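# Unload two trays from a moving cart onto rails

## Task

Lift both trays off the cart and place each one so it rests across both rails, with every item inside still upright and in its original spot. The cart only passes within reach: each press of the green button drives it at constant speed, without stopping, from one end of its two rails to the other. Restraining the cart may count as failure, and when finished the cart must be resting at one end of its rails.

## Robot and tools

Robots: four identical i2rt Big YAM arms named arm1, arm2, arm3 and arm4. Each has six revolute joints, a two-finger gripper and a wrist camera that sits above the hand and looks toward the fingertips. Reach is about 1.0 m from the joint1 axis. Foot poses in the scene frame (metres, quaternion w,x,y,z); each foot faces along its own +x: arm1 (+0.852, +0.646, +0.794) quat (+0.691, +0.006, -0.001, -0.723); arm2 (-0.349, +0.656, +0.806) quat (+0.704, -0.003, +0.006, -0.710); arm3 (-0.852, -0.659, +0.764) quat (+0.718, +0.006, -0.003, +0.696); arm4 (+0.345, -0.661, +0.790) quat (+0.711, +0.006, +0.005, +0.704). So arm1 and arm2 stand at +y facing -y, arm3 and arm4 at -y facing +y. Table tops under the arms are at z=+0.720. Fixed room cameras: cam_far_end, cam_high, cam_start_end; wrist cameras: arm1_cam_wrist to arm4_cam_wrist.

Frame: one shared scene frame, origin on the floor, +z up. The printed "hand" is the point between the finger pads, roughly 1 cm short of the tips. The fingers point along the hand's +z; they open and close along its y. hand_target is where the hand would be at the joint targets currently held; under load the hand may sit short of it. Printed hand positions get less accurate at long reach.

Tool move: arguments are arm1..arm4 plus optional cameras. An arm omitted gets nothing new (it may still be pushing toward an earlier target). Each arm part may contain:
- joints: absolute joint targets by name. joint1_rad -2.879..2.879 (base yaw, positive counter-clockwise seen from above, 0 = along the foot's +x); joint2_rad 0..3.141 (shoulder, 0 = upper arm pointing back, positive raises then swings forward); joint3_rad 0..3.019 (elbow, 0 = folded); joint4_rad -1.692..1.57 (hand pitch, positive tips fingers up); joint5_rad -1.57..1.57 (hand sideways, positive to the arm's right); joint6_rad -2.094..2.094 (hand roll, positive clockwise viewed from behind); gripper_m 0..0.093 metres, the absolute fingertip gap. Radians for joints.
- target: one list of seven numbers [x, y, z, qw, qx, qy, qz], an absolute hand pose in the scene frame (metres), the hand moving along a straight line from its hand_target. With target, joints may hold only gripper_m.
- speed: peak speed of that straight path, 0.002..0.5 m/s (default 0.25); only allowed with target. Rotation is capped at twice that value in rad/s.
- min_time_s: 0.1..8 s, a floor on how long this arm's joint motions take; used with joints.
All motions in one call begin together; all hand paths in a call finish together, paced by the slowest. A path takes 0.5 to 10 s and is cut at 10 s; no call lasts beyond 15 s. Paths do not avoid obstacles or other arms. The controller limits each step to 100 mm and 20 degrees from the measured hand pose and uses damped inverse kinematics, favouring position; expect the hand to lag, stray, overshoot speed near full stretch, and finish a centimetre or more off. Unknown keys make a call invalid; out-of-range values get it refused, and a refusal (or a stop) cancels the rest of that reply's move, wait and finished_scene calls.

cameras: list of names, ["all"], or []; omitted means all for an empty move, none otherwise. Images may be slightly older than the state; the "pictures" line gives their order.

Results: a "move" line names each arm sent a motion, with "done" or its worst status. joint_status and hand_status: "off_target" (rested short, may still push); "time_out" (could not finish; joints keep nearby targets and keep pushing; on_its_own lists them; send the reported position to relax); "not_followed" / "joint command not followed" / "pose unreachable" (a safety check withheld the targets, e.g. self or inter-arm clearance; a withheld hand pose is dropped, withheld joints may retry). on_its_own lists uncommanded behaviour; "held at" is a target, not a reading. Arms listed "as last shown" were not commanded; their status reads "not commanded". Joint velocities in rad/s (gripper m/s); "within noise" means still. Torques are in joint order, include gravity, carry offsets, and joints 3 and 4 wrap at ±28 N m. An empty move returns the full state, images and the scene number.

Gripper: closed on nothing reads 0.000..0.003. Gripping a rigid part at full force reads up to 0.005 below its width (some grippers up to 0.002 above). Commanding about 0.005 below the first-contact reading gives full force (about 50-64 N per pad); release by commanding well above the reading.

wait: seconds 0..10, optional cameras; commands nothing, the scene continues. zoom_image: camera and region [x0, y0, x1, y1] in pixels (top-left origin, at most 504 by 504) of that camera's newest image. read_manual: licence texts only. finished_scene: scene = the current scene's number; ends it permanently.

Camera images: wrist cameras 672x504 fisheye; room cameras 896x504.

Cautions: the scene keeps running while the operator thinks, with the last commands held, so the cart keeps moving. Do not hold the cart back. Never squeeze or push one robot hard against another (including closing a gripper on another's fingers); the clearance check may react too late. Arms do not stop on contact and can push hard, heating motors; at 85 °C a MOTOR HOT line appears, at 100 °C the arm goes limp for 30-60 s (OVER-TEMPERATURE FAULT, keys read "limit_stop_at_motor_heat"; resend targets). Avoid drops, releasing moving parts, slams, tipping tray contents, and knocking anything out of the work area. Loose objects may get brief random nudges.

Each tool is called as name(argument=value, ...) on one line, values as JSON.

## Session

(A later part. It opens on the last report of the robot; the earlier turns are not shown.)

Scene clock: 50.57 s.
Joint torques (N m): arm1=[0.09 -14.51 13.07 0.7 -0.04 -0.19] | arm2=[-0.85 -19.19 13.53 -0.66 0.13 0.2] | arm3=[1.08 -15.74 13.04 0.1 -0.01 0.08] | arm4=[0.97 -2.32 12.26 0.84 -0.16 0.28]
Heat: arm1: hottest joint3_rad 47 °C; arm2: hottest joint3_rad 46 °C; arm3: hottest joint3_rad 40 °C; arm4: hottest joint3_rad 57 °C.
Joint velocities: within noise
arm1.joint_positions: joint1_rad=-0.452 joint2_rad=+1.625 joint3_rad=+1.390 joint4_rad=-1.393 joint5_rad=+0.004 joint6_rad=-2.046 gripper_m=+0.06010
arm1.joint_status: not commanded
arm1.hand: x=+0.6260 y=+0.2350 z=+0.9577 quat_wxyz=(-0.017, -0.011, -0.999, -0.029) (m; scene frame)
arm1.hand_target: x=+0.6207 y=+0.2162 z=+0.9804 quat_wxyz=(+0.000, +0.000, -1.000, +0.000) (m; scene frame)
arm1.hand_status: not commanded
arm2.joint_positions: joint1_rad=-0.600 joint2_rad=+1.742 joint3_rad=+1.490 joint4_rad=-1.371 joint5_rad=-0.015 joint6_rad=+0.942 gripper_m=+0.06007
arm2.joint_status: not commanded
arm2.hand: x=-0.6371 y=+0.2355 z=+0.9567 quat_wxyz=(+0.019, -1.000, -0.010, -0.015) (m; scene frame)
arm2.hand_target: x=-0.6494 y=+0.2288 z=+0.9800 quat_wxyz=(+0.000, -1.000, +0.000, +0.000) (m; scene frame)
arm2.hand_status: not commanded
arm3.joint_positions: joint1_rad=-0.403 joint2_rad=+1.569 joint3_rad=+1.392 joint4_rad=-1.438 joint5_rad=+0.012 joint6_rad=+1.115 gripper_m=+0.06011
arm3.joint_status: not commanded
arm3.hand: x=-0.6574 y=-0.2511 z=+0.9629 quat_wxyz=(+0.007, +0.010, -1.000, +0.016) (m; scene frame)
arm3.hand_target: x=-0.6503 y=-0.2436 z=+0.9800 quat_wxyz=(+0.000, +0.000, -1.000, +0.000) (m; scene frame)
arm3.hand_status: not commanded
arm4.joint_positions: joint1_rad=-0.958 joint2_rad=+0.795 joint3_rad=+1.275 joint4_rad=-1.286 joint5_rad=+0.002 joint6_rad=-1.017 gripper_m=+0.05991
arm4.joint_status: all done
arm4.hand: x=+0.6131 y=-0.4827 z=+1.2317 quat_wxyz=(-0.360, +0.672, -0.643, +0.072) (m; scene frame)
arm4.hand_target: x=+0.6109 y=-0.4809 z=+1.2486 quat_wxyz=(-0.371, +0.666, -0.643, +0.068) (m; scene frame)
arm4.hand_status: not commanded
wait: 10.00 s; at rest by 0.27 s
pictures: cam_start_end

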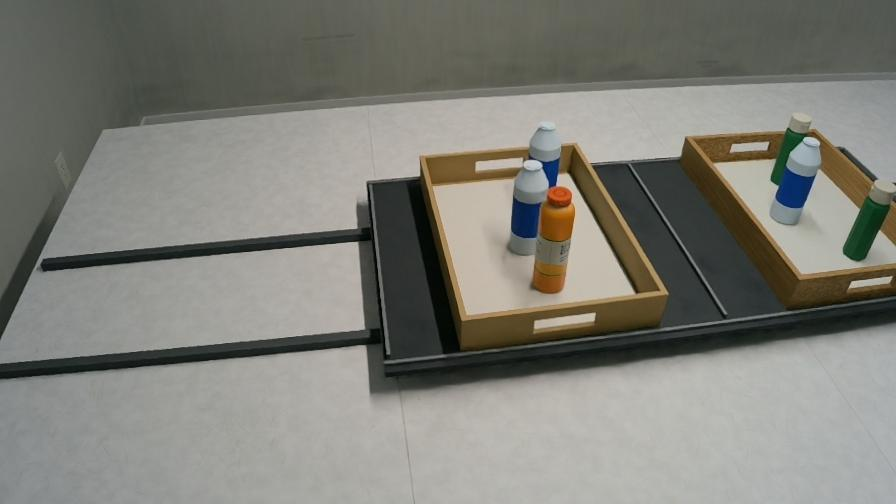

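wait(seconds=0.1, cameras=["cam_high","arm3_cam_wrist"])

wait(seconds=5, cameras=["cam_high","arm3_cam_wrist"])

wait(seconds=10, cameras=["cam_high"])

wait(seconds=5, cameras=["cam_high","cam_far_end"])

wait(seconds=10, cameras=["cam_far_end"])

wait(seconds=3, cameras=["cam_far_end"])

wait(seconds=3, cameras=["cam_far_end"])

wait(seconds=3, cameras=["cam_far_end"])

wait(seconds=4, cameras=["cam_far_end"])

wait(seconds=4, cameras=["cam_far_end"])

Scene clock: 86.30 s.
Joint torques (N m): arm1=[0.38 -14.68 12.66 0.64 0.04 -0.25] | arm2=[-0.73 -19.08 13.48 -0.66 0.13 0.2] | arm3=[0.85 -15.03 13.14 -0.01 -0.05 0.13] | arm4=[1.14 -2.32 12.33 0.85 -0.17 0.27]
Heat: arm1: hottest joint3_rad 54 °C; arm2: hottest joint3_rad 50 °C; arm3: hottest joint3_rad 45 °C; arm4: hottest joint3_rad 65 °C.
Joint velocities: within noise
arm1.joint_positions: joint1_rad=-0.452 joint2_rad=+1.625 joint3_rad=+1.390 joint4_rad=-1.393 joint5_rad=+0.004 joint6_rad=-2.046 gripper_m=+0.06010
arm1.joint_status: not commanded
arm1.hand: x=+0.6260 y=+0.2350 z=+0.9577 quat_wxyz=(-0.017, -0.011, -0.999, -0.029) (m; scene frame)
arm1.hand_target: x=+0.6207 y=+0.2162 z=+0.9804 quat_wxyz=(+0.000, +0.000, -1.000, +0.000) (m; scene frame)
arm1.hand_status: not commanded
arm2.joint_positions: joint1_rad=-0.600 joint2_rad=+1.742 joint3_rad=+1.490 joint4_rad=-1.371 joint5_rad=-0.015 joint6_rad=+0.942 gripper_m=+0.06007
arm2.joint_status: not commanded
arm2.hand: x=-0.6371 y=+0.2355 z=+0.9567 quat_wxyz=(+0.019, -1.000, -0.010, -0.015) (m; scene frame)
arm2.hand_target: x=-0.6494 y=+0.2288 z=+0.9800 quat_wxyz=(+0.000, -1.000, +0.000, +0.000) (m; scene frame)
arm2.hand_status: not commanded
arm3.joint_positions: joint1_rad=-0.403 joint2_rad=+1.569 joint3_rad=+1.392 joint4_rad=-1.438 joint5_rad=+0.012 joint6_rad=+1.115 gripper_m=+0.06011
arm3.joint_status: not commanded
arm3.hand: x=-0.6574 y=-0.2511 z=+0.9629 quat_wxyz=(+0.007, +0.010, -1.000, +0.016) (m; scene frame)
arm3.hand_target: x=-0.6503 y=-0.2436 z=+0.9800 quat_wxyz=(+0.000, +0.000, -1.000, +0.000) (m; scene frame)
arm3.hand_status: not commanded
arm4.joint_positions: joint1_rad=-0.958 joint2_rad=+0.795 joint3_rad=+1.275 joint4_rad=-1.286 joint5_rad=+0.002 joint6_rad=-1.017 gripper_m=+0.05991
arm4.joint_status: all done
arm4.hand: x=+0.6131 y=-0.4827 z=+1.2317 quat_wxyz=(-0.360, +0.672, -0.643, +0.072) (m; scene frame)
arm4.hand_target: x=+0.6109 y=-0.4809 z=+1.2486 quat_wxyz=(-0.371, +0.666, -0.643, +0.068) (m; scene frame)
arm4.hand_status: not commanded
wait: 0.10 s; at rest from the start
pictures: arm3_cam_wrist, cam_high

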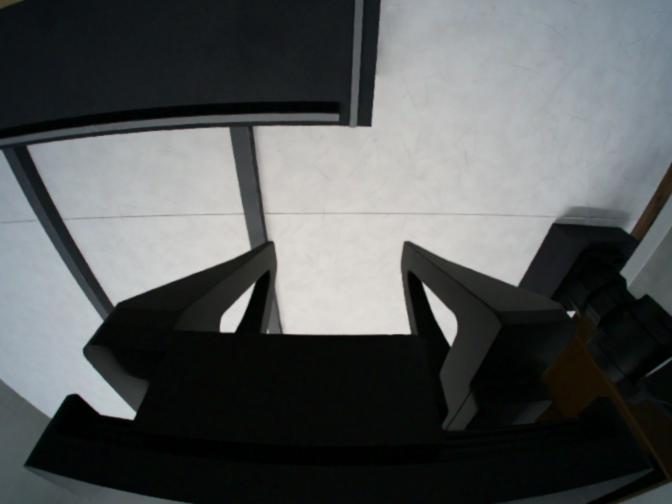

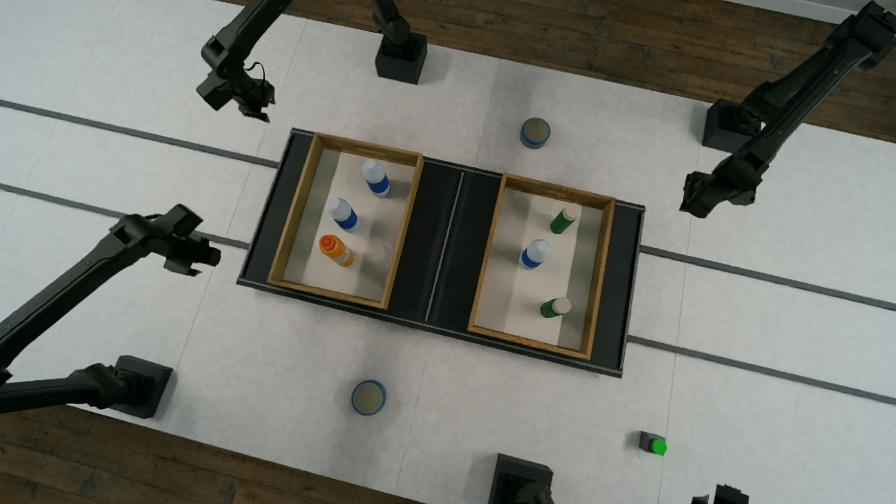

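Scene clock: 91.30 s.
Joint torques (N m): arm1=[-0.67 -14.45 12.93 0.47 -0.03 -0.15] | arm2=[-0.73 -19.31 13.49 -0.68 0.11 0.2] | arm3=[0.73 -15.33 13 0.24 -0.07 0.15] | arm4=[1.03 -2.26 12.31 0.84 -0.17 0.26]
Heat: arm1: hottest joint3_rad 54 °C; arm2: hottest joint3_rad 50 °C; arm3: hottest joint3_rad 45 °C; arm4: hottest joint3_rad 66 °C.
Joint velocities: within noise
arm1.joint_positions: joint1_rad=-0.452 joint2_rad=+1.625 joint3_rad=+1.390 joint4_rad=-1.393 joint5_rad=+0.004 joint6_rad=-2.046 gripper_m=+0.06010
arm1.joint_status: not commanded
arm1.hand: x=+0.6260 y=+0.2350 z=+0.9577 quat_wxyz=(-0.017, -0.011, -0.999, -0.029) (m; scene frame)
arm1.hand_target: x=+0.6207 y=+0.2162 z=+0.9804 quat_wxyz=(+0.000, +0.000, -1.000, +0.000) (m; scene frame)
arm1.hand_status: not commanded
arm2.joint_positions: joint1_rad=-0.600 joint2_rad=+1.742 joint3_rad=+1.490 joint4_rad=-1.371 joint5_rad=-0.015 joint6_rad=+0.942 gripper_m=+0.06007
arm2.joint_status: not commanded
arm2.hand: x=-0.6371 y=+0.2355 z=+0.9567 quat_wxyz=(+0.019, -1.000, -0.010, -0.015) (m; scene frame)
arm2.hand_target: x=-0.6494 y=+0.2288 z=+0.9800 quat_wxyz=(+0.000, -1.000, +0.000, +0.000) (m; scene frame)
arm2.hand_status: not commanded
arm3.joint_positions: joint1_rad=-0.403 joint2_rad=+1.569 joint3_rad=+1.392 joint4_rad=-1.438 joint5_rad=+0.012 joint6_rad=+1.115 gripper_m=+0.06011
arm3.joint_status: not commanded
arm3.hand: x=-0.6574 y=-0.2511 z=+0.9629 quat_wxyz=(+0.007, +0.010, -1.000, +0.016) (m; scene frame)
arm3.hand_target: x=-0.6503 y=-0.2436 z=+0.9800 quat_wxyz=(+0.000, +0.000, -1.000, +0.000) (m; scene frame)
arm3.hand_status: not commanded
arm4.joint_positions: joint1_rad=-0.958 joint2_rad=+0.795 joint3_rad=+1.275 joint4_rad=-1.286 joint5_rad=+0.002 joint6_rad=-1.017 gripper_m=+0.05991
arm4.joint_status: all done
arm4.hand: x=+0.6131 y=-0.4827 z=+1.2317 quat_wxyz=(-0.360, +0.672, -0.643, +0.072) (m; scene frame)
arm4.hand_target: x=+0.6109 y=-0.4809 z=+1.2486 quat_wxyz=(-0.371, +0.666, -0.643, +0.068) (m; scene frame)
arm4.hand_status: not commanded
wait: 5.00 s; at rest by 0.27 s
pictures: arm3_cam_wrist, cam_high

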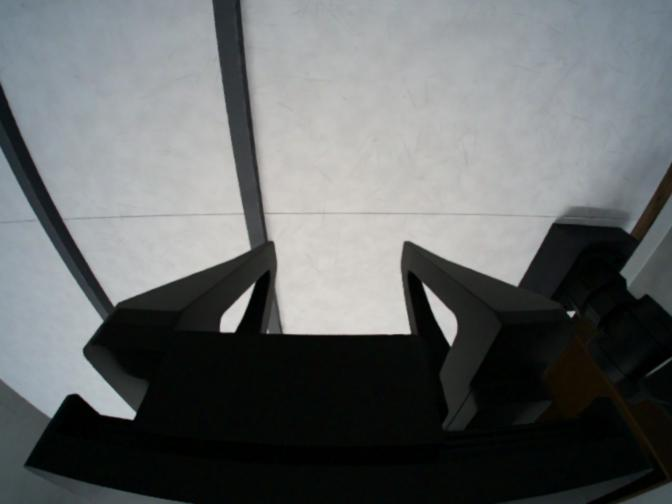

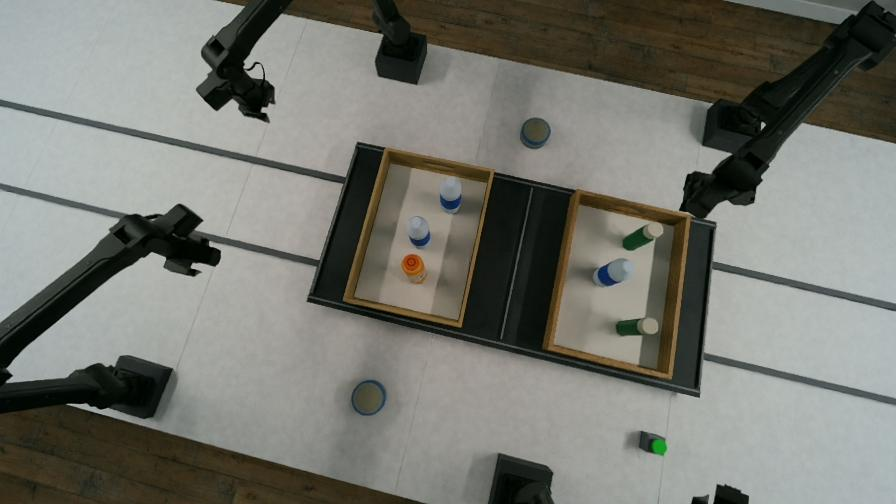

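Scene clock: 101.30 s.
Joint torques (N m): arm1=[-1.2 -16.21 13.09 0.46 0.03 -0.14] | arm2=[-0.56 -19.19 13.49 -0.72 0.12 0.2] | arm3=[1.32 -15.27 13.04 -0.03 -0.02 0.1] | arm4=[1.2 -2.2 12.29 0.87 -0.16 0.27]
Heat: arm1: hottest joint3_rad 55 °C; arm2: hottest joint3_rad 51 °C; arm3: hottest joint3_rad 46 °C; arm4: hottest joint3_rad 68 °C.
Joint velocities: within noise
arm1.joint_positions: joint1_rad=-0.452 joint2_rad=+1.625 joint3_rad=+1.390 joint4_rad=-1.393 joint5_rad=+0.004 joint6_rad=-2.046 gripper_m=+0.06010
arm1.joint_status: not commanded
arm1.hand: x=+0.6260 y=+0.2350 z=+0.9577 quat_wxyz=(-0.017, -0.011, -0.999, -0.029) (m; scene frame)
arm1.hand_target: x=+0.6207 y=+0.2162 z=+0.9804 quat_wxyz=(+0.000, +0.000, -1.000, +0.000) (m; scene frame)
arm1.hand_status: not commanded
arm2.joint_positions: joint1_rad=-0.600 joint2_rad=+1.742 joint3_rad=+1.490 joint4_rad=-1.371 joint5_rad=-0.015 joint6_rad=+0.942 gripper_m=+0.06007
arm2.joint_status: not commanded
arm2.hand: x=-0.6371 y=+0.2355 z=+0.9567 quat_wxyz=(+0.019, -1.000, -0.010, -0.015) (m; scene frame)
arm2.hand_target: x=-0.6494 y=+0.2288 z=+0.9800 quat_wxyz=(+0.000, -1.000, +0.000, +0.000) (m; scene frame)
arm2.hand_status: not commanded
arm3.joint_positions: joint1_rad=-0.403 joint2_rad=+1.569 joint3_rad=+1.392 joint4_rad=-1.438 joint5_rad=+0.012 joint6_rad=+1.115 gripper_m=+0.06011
arm3.joint_status: not commanded
arm3.hand: x=-0.6574 y=-0.2511 z=+0.9629 quat_wxyz=(+0.007, +0.010, -1.000, +0.016) (m; scene frame)
arm3.hand_target: x=-0.6503 y=-0.2436 z=+0.9800 quat_wxyz=(+0.000, +0.000, -1.000, +0.000) (m; scene frame)
arm3.hand_status: not commanded
arm4.joint_positions: joint1_rad=-0.958 joint2_rad=+0.795 joint3_rad=+1.275 joint4_rad=-1.286 joint5_rad=+0.002 joint6_rad=-1.017 gripper_m=+0.05991
arm4.joint_status: all done
arm4.hand: x=+0.6131 y=-0.4827 z=+1.2317 quat_wxyz=(-0.360, +0.672, -0.643, +0.072) (m; scene frame)
arm4.hand_target: x=+0.6109 y=-0.4809 z=+1.2486 quat_wxyz=(-0.371, +0.666, -0.643, +0.068) (m; scene frame)
arm4.hand_status: not commanded
wait: 10.00 s; at rest by 0.27 s
pictures: cam_high

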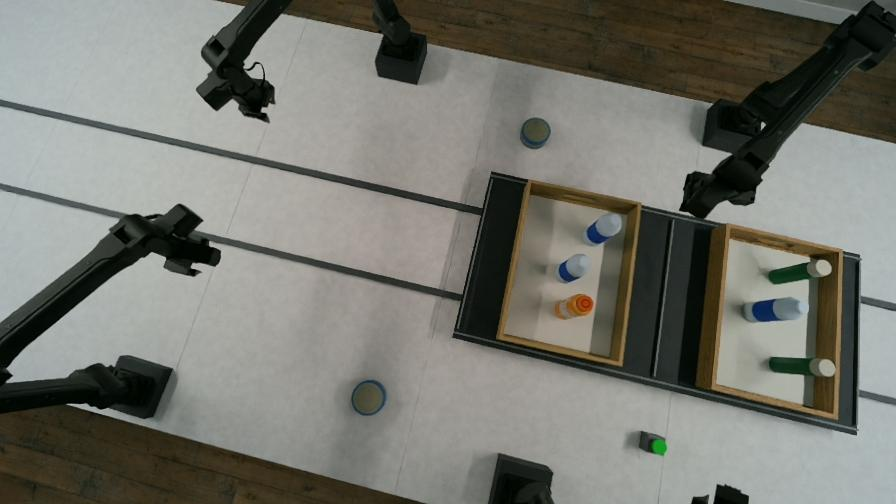

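Scene clock: 106.30 s.
Joint torques (N m): arm1=[-0.21 -15.21 12.79 0.64 0.01 -0.2] | arm2=[-0.79 -19.25 13.53 -0.75 0.11 0.19] | arm3=[0.91 -15.15 13.11 -0.02 -0.06 0.1] | arm4=[1.08 -2.32 12.27 0.83 -0.17 0.27]
Heat: arm1: hottest joint3_rad 56 °C; arm2: hottest joint3_rad 51 °C; arm3: hottest joint3_rad 46 °C; arm4: hottest joint3_rad 69 °C.
Joint velocities: within noise
arm1.joint_positions: joint1_rad=-0.452 joint2_rad=+1.625 joint3_rad=+1.390 joint4_rad=-1.393 joint5_rad=+0.004 joint6_rad=-2.046 gripper_m=+0.06010
arm1.joint_status: not commanded
arm1.hand: x=+0.6260 y=+0.2350 z=+0.9577 quat_wxyz=(-0.017, -0.011, -0.999, -0.029) (m; scene frame)
arm1.hand_target: x=+0.6207 y=+0.2162 z=+0.9804 quat_wxyz=(+0.000, +0.000, -1.000, +0.000) (m; scene frame)
arm1.hand_status: not commanded
arm2.joint_positions: joint1_rad=-0.600 joint2_rad=+1.742 joint3_rad=+1.490 joint4_rad=-1.371 joint5_rad=-0.015 joint6_rad=+0.942 gripper_m=+0.06007
arm2.joint_status: not commanded
arm2.hand: x=-0.6371 y=+0.2355 z=+0.9567 quat_wxyz=(+0.019, -1.000, -0.010, -0.015) (m; scene frame)
arm2.hand_target: x=-0.6494 y=+0.2288 z=+0.9800 quat_wxyz=(+0.000, -1.000, +0.000, +0.000) (m; scene frame)
arm2.hand_status: not commanded
arm3.joint_positions: joint1_rad=-0.403 joint2_rad=+1.569 joint3_rad=+1.392 joint4_rad=-1.438 joint5_rad=+0.012 joint6_rad=+1.115 gripper_m=+0.06011
arm3.joint_status: not commanded
arm3.hand: x=-0.6574 y=-0.2511 z=+0.9629 quat_wxyz=(+0.007, +0.010, -1.000, +0.016) (m; scene frame)
arm3.hand_target: x=-0.6503 y=-0.2436 z=+0.9800 quat_wxyz=(+0.000, +0.000, -1.000, +0.000) (m; scene frame)
arm3.hand_status: not commanded
arm4.joint_positions: joint1_rad=-0.958 joint2_rad=+0.795 joint3_rad=+1.275 joint4_rad=-1.286 joint5_rad=+0.002 joint6_rad=-1.017 gripper_m=+0.05991
arm4.joint_status: all done
arm4.hand: x=+0.6131 y=-0.4827 z=+1.2317 quat_wxyz=(-0.360, +0.672, -0.643, +0.072) (m; scene frame)
arm4.hand_target: x=+0.6109 y=-0.4809 z=+1.2486 quat_wxyz=(-0.371, +0.666, -0.643, +0.068) (m; scene frame)
arm4.hand_status: not commanded
wait: 5.00 s; at rest by 0.27 s
pictures: cam_far_end, cam_high

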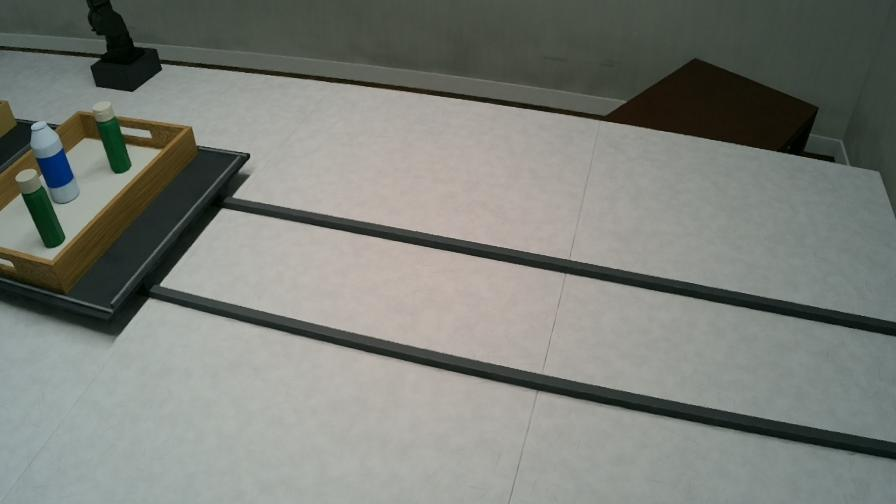

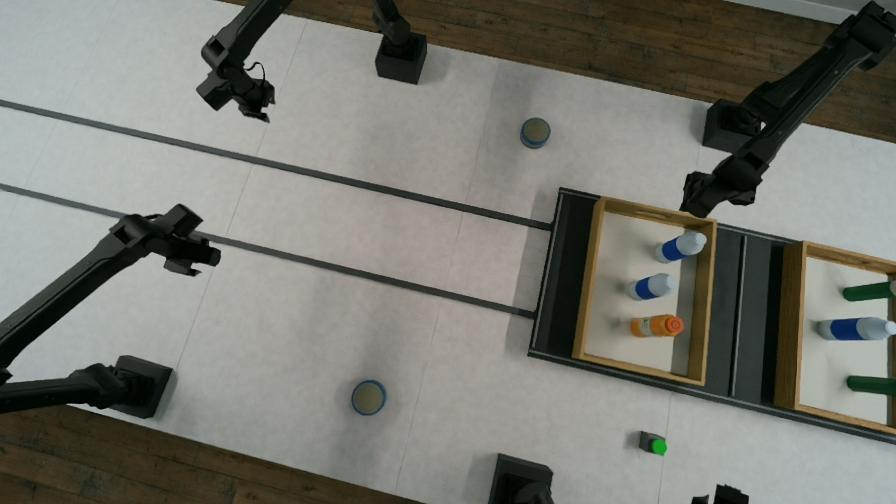

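Scene clock: 116.30 s.
Joint torques (N m): arm1=[-0.79 -15.79 12.85 0.55 -0.01 -0.19] | arm2=[-0.79 -19.14 13.5 -0.68 0.11 0.2] | arm3=[0.32 -15.74 13.01 -0.1 -0.02 0.08] | arm4=[1.14 -2.43 12.3 0.88 -0.17 0.28]
Heat: arm1: hottest joint3_rad 56 °C; arm2: hottest joint3_rad 52 °C; arm3: hottest joint3_rad 47 °C; arm4: hottest joint3_rad 70 °C.
Joint velocities: within noise
arm1.joint_positions: joint1_rad=-0.452 joint2_rad=+1.625 joint3_rad=+1.390 joint4_rad=-1.393 joint5_rad=+0.004 joint6_rad=-2.046 gripper_m=+0.06010
arm1.joint_status: not commanded
arm1.hand: x=+0.6260 y=+0.2350 z=+0.9577 quat_wxyz=(-0.017, -0.011, -0.999, -0.029) (m; scene frame)
arm1.hand_target: x=+0.6207 y=+0.2162 z=+0.9804 quat_wxyz=(+0.000, +0.000, -1.000, +0.000) (m; scene frame)
arm1.hand_status: not commanded
arm2.joint_positions: joint1_rad=-0.600 joint2_rad=+1.742 joint3_rad=+1.490 joint4_rad=-1.371 joint5_rad=-0.015 joint6_rad=+0.942 gripper_m=+0.06007
arm2.joint_status: not commanded
arm2.hand: x=-0.6371 y=+0.2355 z=+0.9567 quat_wxyz=(+0.019, -1.000, -0.010, -0.015) (m; scene frame)
arm2.hand_target: x=-0.6494 y=+0.2288 z=+0.9800 quat_wxyz=(+0.000, -1.000, +0.000, +0.000) (m; scene frame)
arm2.hand_status: not commanded
arm3.joint_positions: joint1_rad=-0.403 joint2_rad=+1.569 joint3_rad=+1.392 joint4_rad=-1.438 joint5_rad=+0.012 joint6_rad=+1.115 gripper_m=+0.06011
arm3.joint_status: not commanded
arm3.hand: x=-0.6574 y=-0.2511 z=+0.9629 quat_wxyz=(+0.007, +0.010, -1.000, +0.016) (m; scene frame)
arm3.hand_target: x=-0.6503 y=-0.2436 z=+0.9800 quat_wxyz=(+0.000, +0.000, -1.000, +0.000) (m; scene frame)
arm3.hand_status: not commanded
arm4.joint_positions: joint1_rad=-0.958 joint2_rad=+0.795 joint3_rad=+1.275 joint4_rad=-1.286 joint5_rad=+0.002 joint6_rad=-1.017 gripper_m=+0.05991
arm4.joint_status: all done
arm4.hand: x=+0.6131 y=-0.4827 z=+1.2317 quat_wxyz=(-0.360, +0.672, -0.643, +0.072) (m; scene frame)
arm4.hand_target: x=+0.6109 y=-0.4809 z=+1.2486 quat_wxyz=(-0.371, +0.666, -0.643, +0.068) (m; scene frame)
arm4.hand_status: not commanded
wait: 10.00 s; at rest by 0.27 s
pictures: cam_far_end

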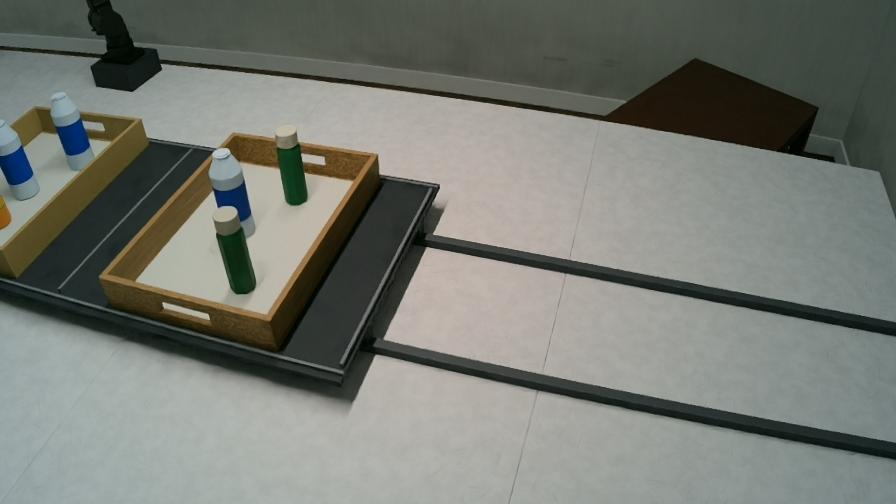

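Scene clock: 119.30 s.
Joint torques (N m): arm1=[0.38 -14.92 12.83 0.65 0.02 -0.23] | arm2=[-0.62 -19.14 13.45 -0.69 0.12 0.19] | arm3=[0.32 -15.62 12.94 0.06 -0.01 0.06] | arm4=[1.32 -2.43 12.26 0.85 -0.17 0.28]
Heat: arm1: hottest joint3_rad 56 °C; arm2: hottest joint3_rad 52 °C; arm3: hottest joint3_rad 47 °C; arm4: hottest joint3_rad 70 °C.
Joint velocities: within noise
arm1.joint_positions: joint1_rad=-0.452 joint2_rad=+1.625 joint3_rad=+1.390 joint4_rad=-1.393 joint5_rad=+0.004 joint6_rad=-2.046 gripper_m=+0.06010
arm1.joint_status: not commanded
arm1.hand: x=+0.6260 y=+0.2350 z=+0.9577 quat_wxyz=(-0.017, -0.011, -0.999, -0.029) (m; scene frame)
arm1.hand_target: x=+0.6207 y=+0.2162 z=+0.9804 quat_wxyz=(+0.000, +0.000, -1.000, +0.000) (m; scene frame)
arm1.hand_status: not commanded
arm2.joint_positions: joint1_rad=-0.600 joint2_rad=+1.742 joint3_rad=+1.490 joint4_rad=-1.371 joint5_rad=-0.015 joint6_rad=+0.942 gripper_m=+0.06007
arm2.joint_status: not commanded
arm2.hand: x=-0.6371 y=+0.2355 z=+0.9567 quat_wxyz=(+0.019, -1.000, -0.010, -0.015) (m; scene frame)
arm2.hand_target: x=-0.6494 y=+0.2288 z=+0.9800 quat_wxyz=(+0.000, -1.000, +0.000, +0.000) (m; scene frame)
arm2.hand_status: not commanded
arm3.joint_positions: joint1_rad=-0.403 joint2_rad=+1.569 joint3_rad=+1.392 joint4_rad=-1.438 joint5_rad=+0.012 joint6_rad=+1.115 gripper_m=+0.06011
arm3.joint_status: not commanded
arm3.hand: x=-0.6574 y=-0.2511 z=+0.9629 quat_wxyz=(+0.007, +0.010, -1.000, +0.016) (m; scene frame)
arm3.hand_target: x=-0.6503 y=-0.2436 z=+0.9800 quat_wxyz=(+0.000, +0.000, -1.000, +0.000) (m; scene frame)
arm3.hand_status: not commanded
arm4.joint_positions: joint1_rad=-0.958 joint2_rad=+0.795 joint3_rad=+1.275 joint4_rad=-1.286 joint5_rad=+0.002 joint6_rad=-1.017 gripper_m=+0.05991
arm4.joint_status: all done
arm4.hand: x=+0.6131 y=-0.4827 z=+1.2317 quat_wxyz=(-0.360, +0.672, -0.643, +0.072) (m; scene frame)
arm4.hand_target: x=+0.6109 y=-0.4809 z=+1.2486 quat_wxyz=(-0.371, +0.666, -0.643, +0.068) (m; scene frame)
arm4.hand_status: not commanded
wait: 3.00 s; at rest by 0.27 s
pictures: cam_far_end

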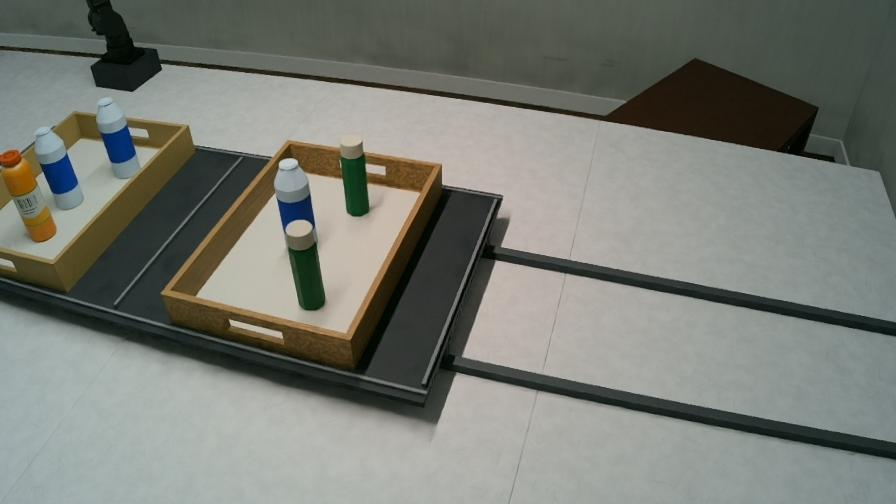

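Scene clock: 122.30 s.
Joint torques (N m): arm1=[0.03 -15.68 13.05 0.55 0 -0.23] | arm2=[-0.73 -19.31 13.42 -0.69 0.11 0.2] | arm3=[1.03 -15.27 12.98 -0.01 -0.03 0.11] | arm4=[0.97 -2.55 12.26 0.85 -0.17 0.28]
Heat: arm1: hottest joint3_rad 57 °C; arm2: hottest joint3_rad 52 °C; arm3: hottest joint3_rad 47 °C; arm4: hottest joint3_rad 71 °C.
Joint velocities: within noise
arm1.joint_positions: joint1_rad=-0.452 joint2_rad=+1.625 joint3_rad=+1.390 joint4_rad=-1.393 joint5_rad=+0.004 joint6_rad=-2.046 gripper_m=+0.06010
arm1.joint_status: not commanded
arm1.hand: x=+0.6260 y=+0.2350 z=+0.9577 quat_wxyz=(-0.017, -0.011, -0.999, -0.029) (m; scene frame)
arm1.hand_target: x=+0.6207 y=+0.2162 z=+0.9804 quat_wxyz=(+0.000, +0.000, -1.000, +0.000) (m; scene frame)
arm1.hand_status: not commanded
arm2.joint_positions: joint1_rad=-0.600 joint2_rad=+1.742 joint3_rad=+1.490 joint4_rad=-1.371 joint5_rad=-0.015 joint6_rad=+0.942 gripper_m=+0.06007
arm2.joint_status: not commanded
arm2.hand: x=-0.6371 y=+0.2355 z=+0.9567 quat_wxyz=(+0.019, -1.000, -0.010, -0.015) (m; scene frame)
arm2.hand_target: x=-0.6494 y=+0.2288 z=+0.9800 quat_wxyz=(+0.000, -1.000, +0.000, +0.000) (m; scene frame)
arm2.hand_status: not commanded
arm3.joint_positions: joint1_rad=-0.403 joint2_rad=+1.569 joint3_rad=+1.392 joint4_rad=-1.438 joint5_rad=+0.012 joint6_rad=+1.115 gripper_m=+0.06011
arm3.joint_status: not commanded
arm3.hand: x=-0.6574 y=-0.2511 z=+0.9629 quat_wxyz=(+0.007, +0.010, -1.000, +0.016) (m; scene frame)
arm3.hand_target: x=-0.6503 y=-0.2436 z=+0.9800 quat_wxyz=(+0.000, +0.000, -1.000, +0.000) (m; scene frame)
arm3.hand_status: not commanded
arm4.joint_positions: joint1_rad=-0.958 joint2_rad=+0.795 joint3_rad=+1.275 joint4_rad=-1.286 joint5_rad=+0.002 joint6_rad=-1.017 gripper_m=+0.05991
arm4.joint_status: all done
arm4.hand: x=+0.6131 y=-0.4827 z=+1.2317 quat_wxyz=(-0.360, +0.672, -0.643, +0.072) (m; scene frame)
arm4.hand_target: x=+0.6109 y=-0.4809 z=+1.2486 quat_wxyz=(-0.371, +0.666, -0.643, +0.068) (m; scene frame)
arm4.hand_status: not commanded
wait: 3.00 s; at rest by 0.27 s
pictures: cam_far_end

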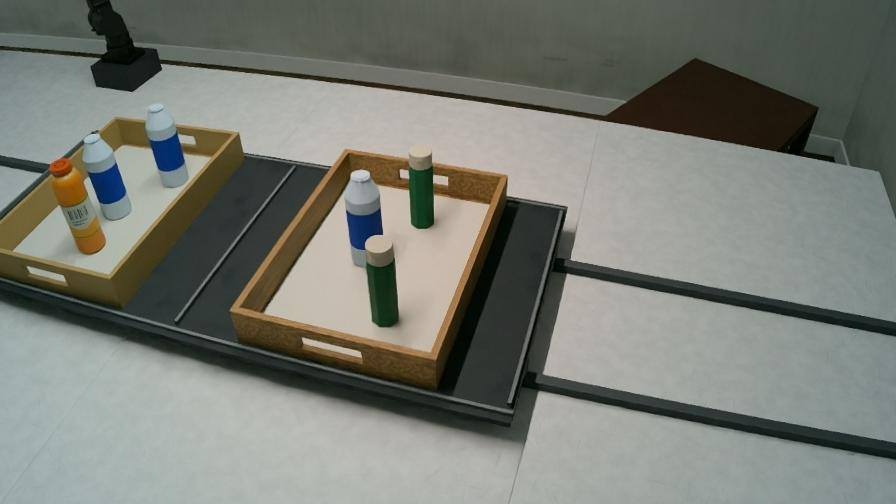

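Scene clock: 125.30 s.
Joint torques (N m): arm1=[-0.09 -14.15 13.07 0.53 0.01 -0.22] | arm2=[-0.79 -19.14 13.52 -0.73 0.12 0.21] | arm3=[1.14 -14.97 13.03 0.03 -0.01 0.14] | arm4=[1.14 -2.49 12.26 0.87 -0.16 0.28]
Heat: arm1: hottest joint3_rad 57 °C; arm2: hottest joint3_rad 52 °C; arm3: hottest joint3_rad 48 °C; arm4: hottest joint3_rad 71 °C.
Joint velocities: arm1=[-0.005 -0.005 -0.002 0.002 -0.081 -0.154 0] | arm2=[within noise] | arm3=[within noise] | arm4=[within noise]
arm1.joint_positions: joint1_rad=-0.452 joint2_rad=+1.625 joint3_rad=+1.390 joint4_rad=-1.393 joint5_rad=+0.004 joint6_rad=-2.046 gripper_m=+0.06010
arm1.joint_status: not commanded
arm1.hand: x=+0.6260 y=+0.2350 z=+0.9577 quat_wxyz=(-0.017, -0.011, -0.999, -0.029) (m; scene frame)
arm1.hand_target: x=+0.6207 y=+0.2162 z=+0.9804 quat_wxyz=(+0.000, +0.000, -1.000, +0.000) (m; scene frame)
arm1.hand_status: not commanded
arm2.joint_positions: joint1_rad=-0.600 joint2_rad=+1.742 joint3_rad=+1.490 joint4_rad=-1.371 joint5_rad=-0.015 joint6_rad=+0.942 gripper_m=+0.06007
arm2.joint_status: not commanded
arm2.hand: x=-0.6371 y=+0.2355 z=+0.9567 quat_wxyz=(+0.019, -1.000, -0.010, -0.015) (m; scene frame)
arm2.hand_target: x=-0.6494 y=+0.2288 z=+0.9800 quat_wxyz=(+0.000, -1.000, +0.000, +0.000) (m; scene frame)
arm2.hand_status: not commanded
arm3.joint_positions: joint1_rad=-0.403 joint2_rad=+1.569 joint3_rad=+1.392 joint4_rad=-1.438 joint5_rad=+0.012 joint6_rad=+1.115 gripper_m=+0.06011
arm3.joint_status: not commanded
arm3.hand: x=-0.6574 y=-0.2511 z=+0.9629 quat_wxyz=(+0.007, +0.010, -1.000, +0.016) (m; scene frame)
arm3.hand_target: x=-0.6503 y=-0.2436 z=+0.9800 quat_wxyz=(+0.000, +0.000, -1.000, +0.000) (m; scene frame)
arm3.hand_status: not commanded
arm4.joint_positions: joint1_rad=-0.958 joint2_rad=+0.795 joint3_rad=+1.275 joint4_rad=-1.286 joint5_rad=+0.002 joint6_rad=-1.017 gripper_m=+0.05991
arm4.joint_status: all done
arm4.hand: x=+0.6131 y=-0.4827 z=+1.2317 quat_wxyz=(-0.360, +0.672, -0.643, +0.072) (m; scene frame)
arm4.hand_target: x=+0.6109 y=-0.4809 z=+1.2486 quat_wxyz=(-0.371, +0.666, -0.643, +0.068) (m; scene frame)
arm4.hand_status: not commanded
wait: 3.00 s; at rest by 0.27 s
pictures: cam_far_end

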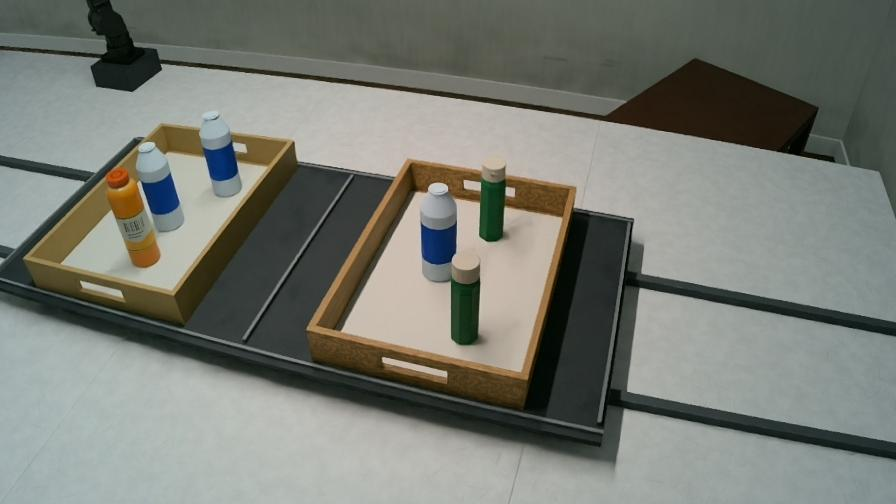

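Scene clock: 129.30 s.
Joint torques (N m): arm1=[0.62 -14.86 13 0.65 -0.03 -0.18] | arm2=[-0.5 -19.14 13.49 -0.66 0.12 0.21] | arm3=[0.85 -15.38 13.12 0.16 -0.02 0.11] | arm4=[1.26 -2.43 12.29 0.85 -0.17 0.29]
Heat: arm1: hottest joint3_rad 57 °C; arm2: hottest joint3_rad 52 °C; arm3: hottest joint3_rad 48 °C; arm4: hottest joint3_rad 72 °C.
Joint velocities: within noise
arm1.joint_positions: joint1_rad=-0.452 joint2_rad=+1.625 joint3_rad=+1.390 joint4_rad=-1.393 joint5_rad=+0.004 joint6_rad=-2.046 gripper_m=+0.06010
arm1.joint_status: not commanded
arm1.hand: x=+0.6260 y=+0.2350 z=+0.9577 quat_wxyz=(-0.017, -0.011, -0.999, -0.029) (m; scene frame)
arm1.hand_target: x=+0.6207 y=+0.2162 z=+0.9804 quat_wxyz=(+0.000, +0.000, -1.000, +0.000) (m; scene frame)
arm1.hand_status: not commanded
arm2.joint_positions: joint1_rad=-0.600 joint2_rad=+1.742 joint3_rad=+1.490 joint4_rad=-1.371 joint5_rad=-0.015 joint6_rad=+0.942 gripper_m=+0.06007
arm2.joint_status: not commanded
arm2.hand: x=-0.6371 y=+0.2355 z=+0.9567 quat_wxyz=(+0.019, -1.000, -0.010, -0.015) (m; scene frame)
arm2.hand_target: x=-0.6494 y=+0.2288 z=+0.9800 quat_wxyz=(+0.000, -1.000, +0.000, +0.000) (m; scene frame)
arm2.hand_status: not commanded
arm3.joint_positions: joint1_rad=-0.403 joint2_rad=+1.569 joint3_rad=+1.392 joint4_rad=-1.438 joint5_rad=+0.012 joint6_rad=+1.115 gripper_m=+0.06011
arm3.joint_status: not commanded
arm3.hand: x=-0.6574 y=-0.2511 z=+0.9629 quat_wxyz=(+0.007, +0.010, -1.000, +0.016) (m; scene frame)
arm3.hand_target: x=-0.6503 y=-0.2436 z=+0.9800 quat_wxyz=(+0.000, +0.000, -1.000, +0.000) (m; scene frame)
arm3.hand_status: not commanded
arm4.joint_positions: joint1_rad=-0.958 joint2_rad=+0.795 joint3_rad=+1.275 joint4_rad=-1.286 joint5_rad=+0.002 joint6_rad=-1.017 gripper_m=+0.05991
arm4.joint_status: all done
arm4.hand: x=+0.6131 y=-0.4827 z=+1.2317 quat_wxyz=(-0.360, +0.672, -0.643, +0.072) (m; scene frame)
arm4.hand_target: x=+0.6109 y=-0.4809 z=+1.2486 quat_wxyz=(-0.371, +0.666, -0.643, +0.068) (m; scene frame)
arm4.hand_status: not commanded
wait: 4.00 s; at rest by 0.27 s
pictures: cam_far_end

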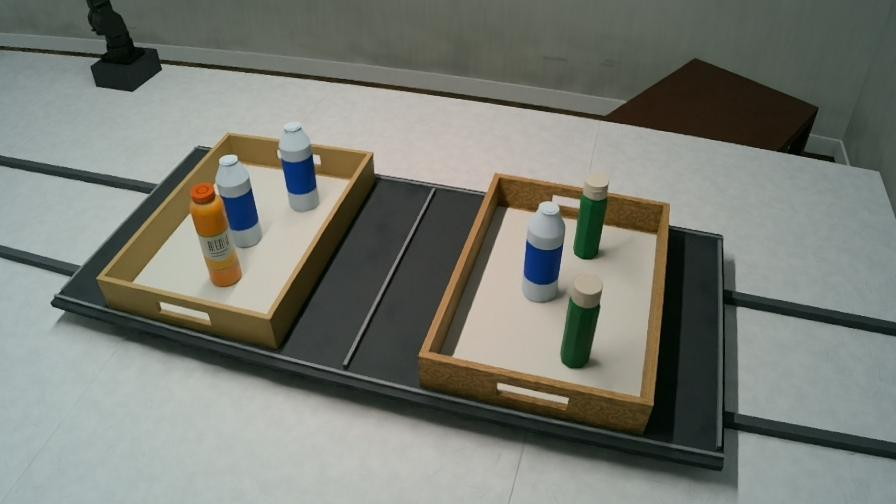

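Scene clock: 133.30 s.
Joint torques (N m): arm1=[-0.09 -14.45 12.81 0.62 0.05 -0.17] | arm2=[-0.67 -19.25 13.53 -0.68 0.13 0.2] | arm3=[0.85 -15.5 13.05 -0.02 -0.05 0.12] | arm4=[1.14 -2.37 12.29 0.88 -0.16 0.27]
Heat: arm1: hottest joint3_rad 57 °C; arm2: hottest joint3_rad 52 °C; arm3: hottest joint3_rad 48 °C; arm4: hottest joint3_rad 72 °C.
Joint velocities: within noise
arm1.joint_positions: joint1_rad=-0.452 joint2_rad=+1.625 joint3_rad=+1.390 joint4_rad=-1.393 joint5_rad=+0.004 joint6_rad=-2.046 gripper_m=+0.06010
arm1.joint_status: not commanded
arm1.hand: x=+0.6260 y=+0.2350 z=+0.9577 quat_wxyz=(-0.017, -0.011, -0.999, -0.029) (m; scene frame)
arm1.hand_target: x=+0.6207 y=+0.2162 z=+0.9804 quat_wxyz=(+0.000, +0.000, -1.000, +0.000) (m; scene frame)
arm1.hand_status: not commanded
arm2.joint_positions: joint1_rad=-0.600 joint2_rad=+1.742 joint3_rad=+1.490 joint4_rad=-1.371 joint5_rad=-0.015 joint6_rad=+0.942 gripper_m=+0.06007
arm2.joint_status: not commanded
arm2.hand: x=-0.6371 y=+0.2355 z=+0.9567 quat_wxyz=(+0.019, -1.000, -0.010, -0.015) (m; scene frame)
arm2.hand_target: x=-0.6494 y=+0.2288 z=+0.9800 quat_wxyz=(+0.000, -1.000, +0.000, +0.000) (m; scene frame)
arm2.hand_status: not commanded
arm3.joint_positions: joint1_rad=-0.403 joint2_rad=+1.569 joint3_rad=+1.392 joint4_rad=-1.438 joint5_rad=+0.012 joint6_rad=+1.115 gripper_m=+0.06011
arm3.joint_status: not commanded
arm3.hand: x=-0.6574 y=-0.2511 z=+0.9629 quat_wxyz=(+0.007, +0.010, -1.000, +0.016) (m; scene frame)
arm3.hand_target: x=-0.6503 y=-0.2436 z=+0.9800 quat_wxyz=(+0.000, +0.000, -1.000, +0.000) (m; scene frame)
arm3.hand_status: not commanded
arm4.joint_positions: joint1_rad=-0.958 joint2_rad=+0.795 joint3_rad=+1.275 joint4_rad=-1.286 joint5_rad=+0.002 joint6_rad=-1.017 gripper_m=+0.05991
arm4.joint_status: all done
arm4.hand: x=+0.6131 y=-0.4827 z=+1.2317 quat_wxyz=(-0.360, +0.672, -0.643, +0.072) (m; scene frame)
arm4.hand_target: x=+0.6109 y=-0.4809 z=+1.2486 quat_wxyz=(-0.371, +0.666, -0.643, +0.068) (m; scene frame)
arm4.hand_status: not commanded
wait: 4.00 s; at rest by 0.27 s
pictures: cam_far_end

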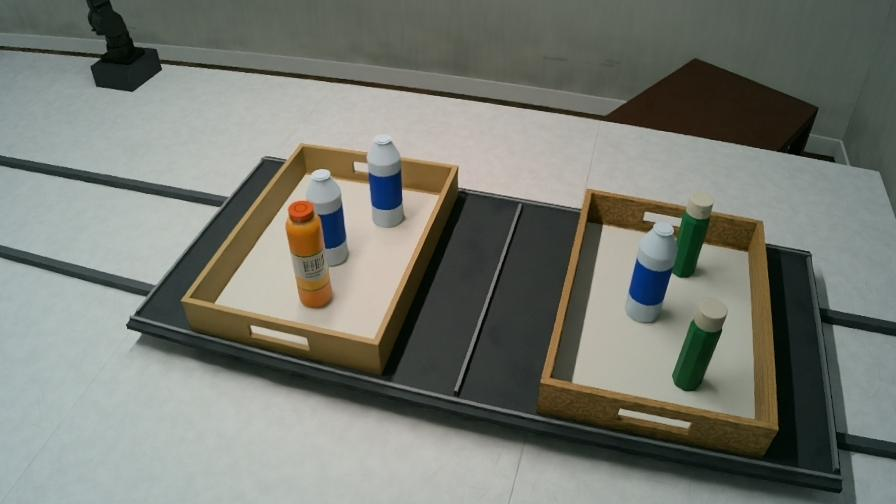

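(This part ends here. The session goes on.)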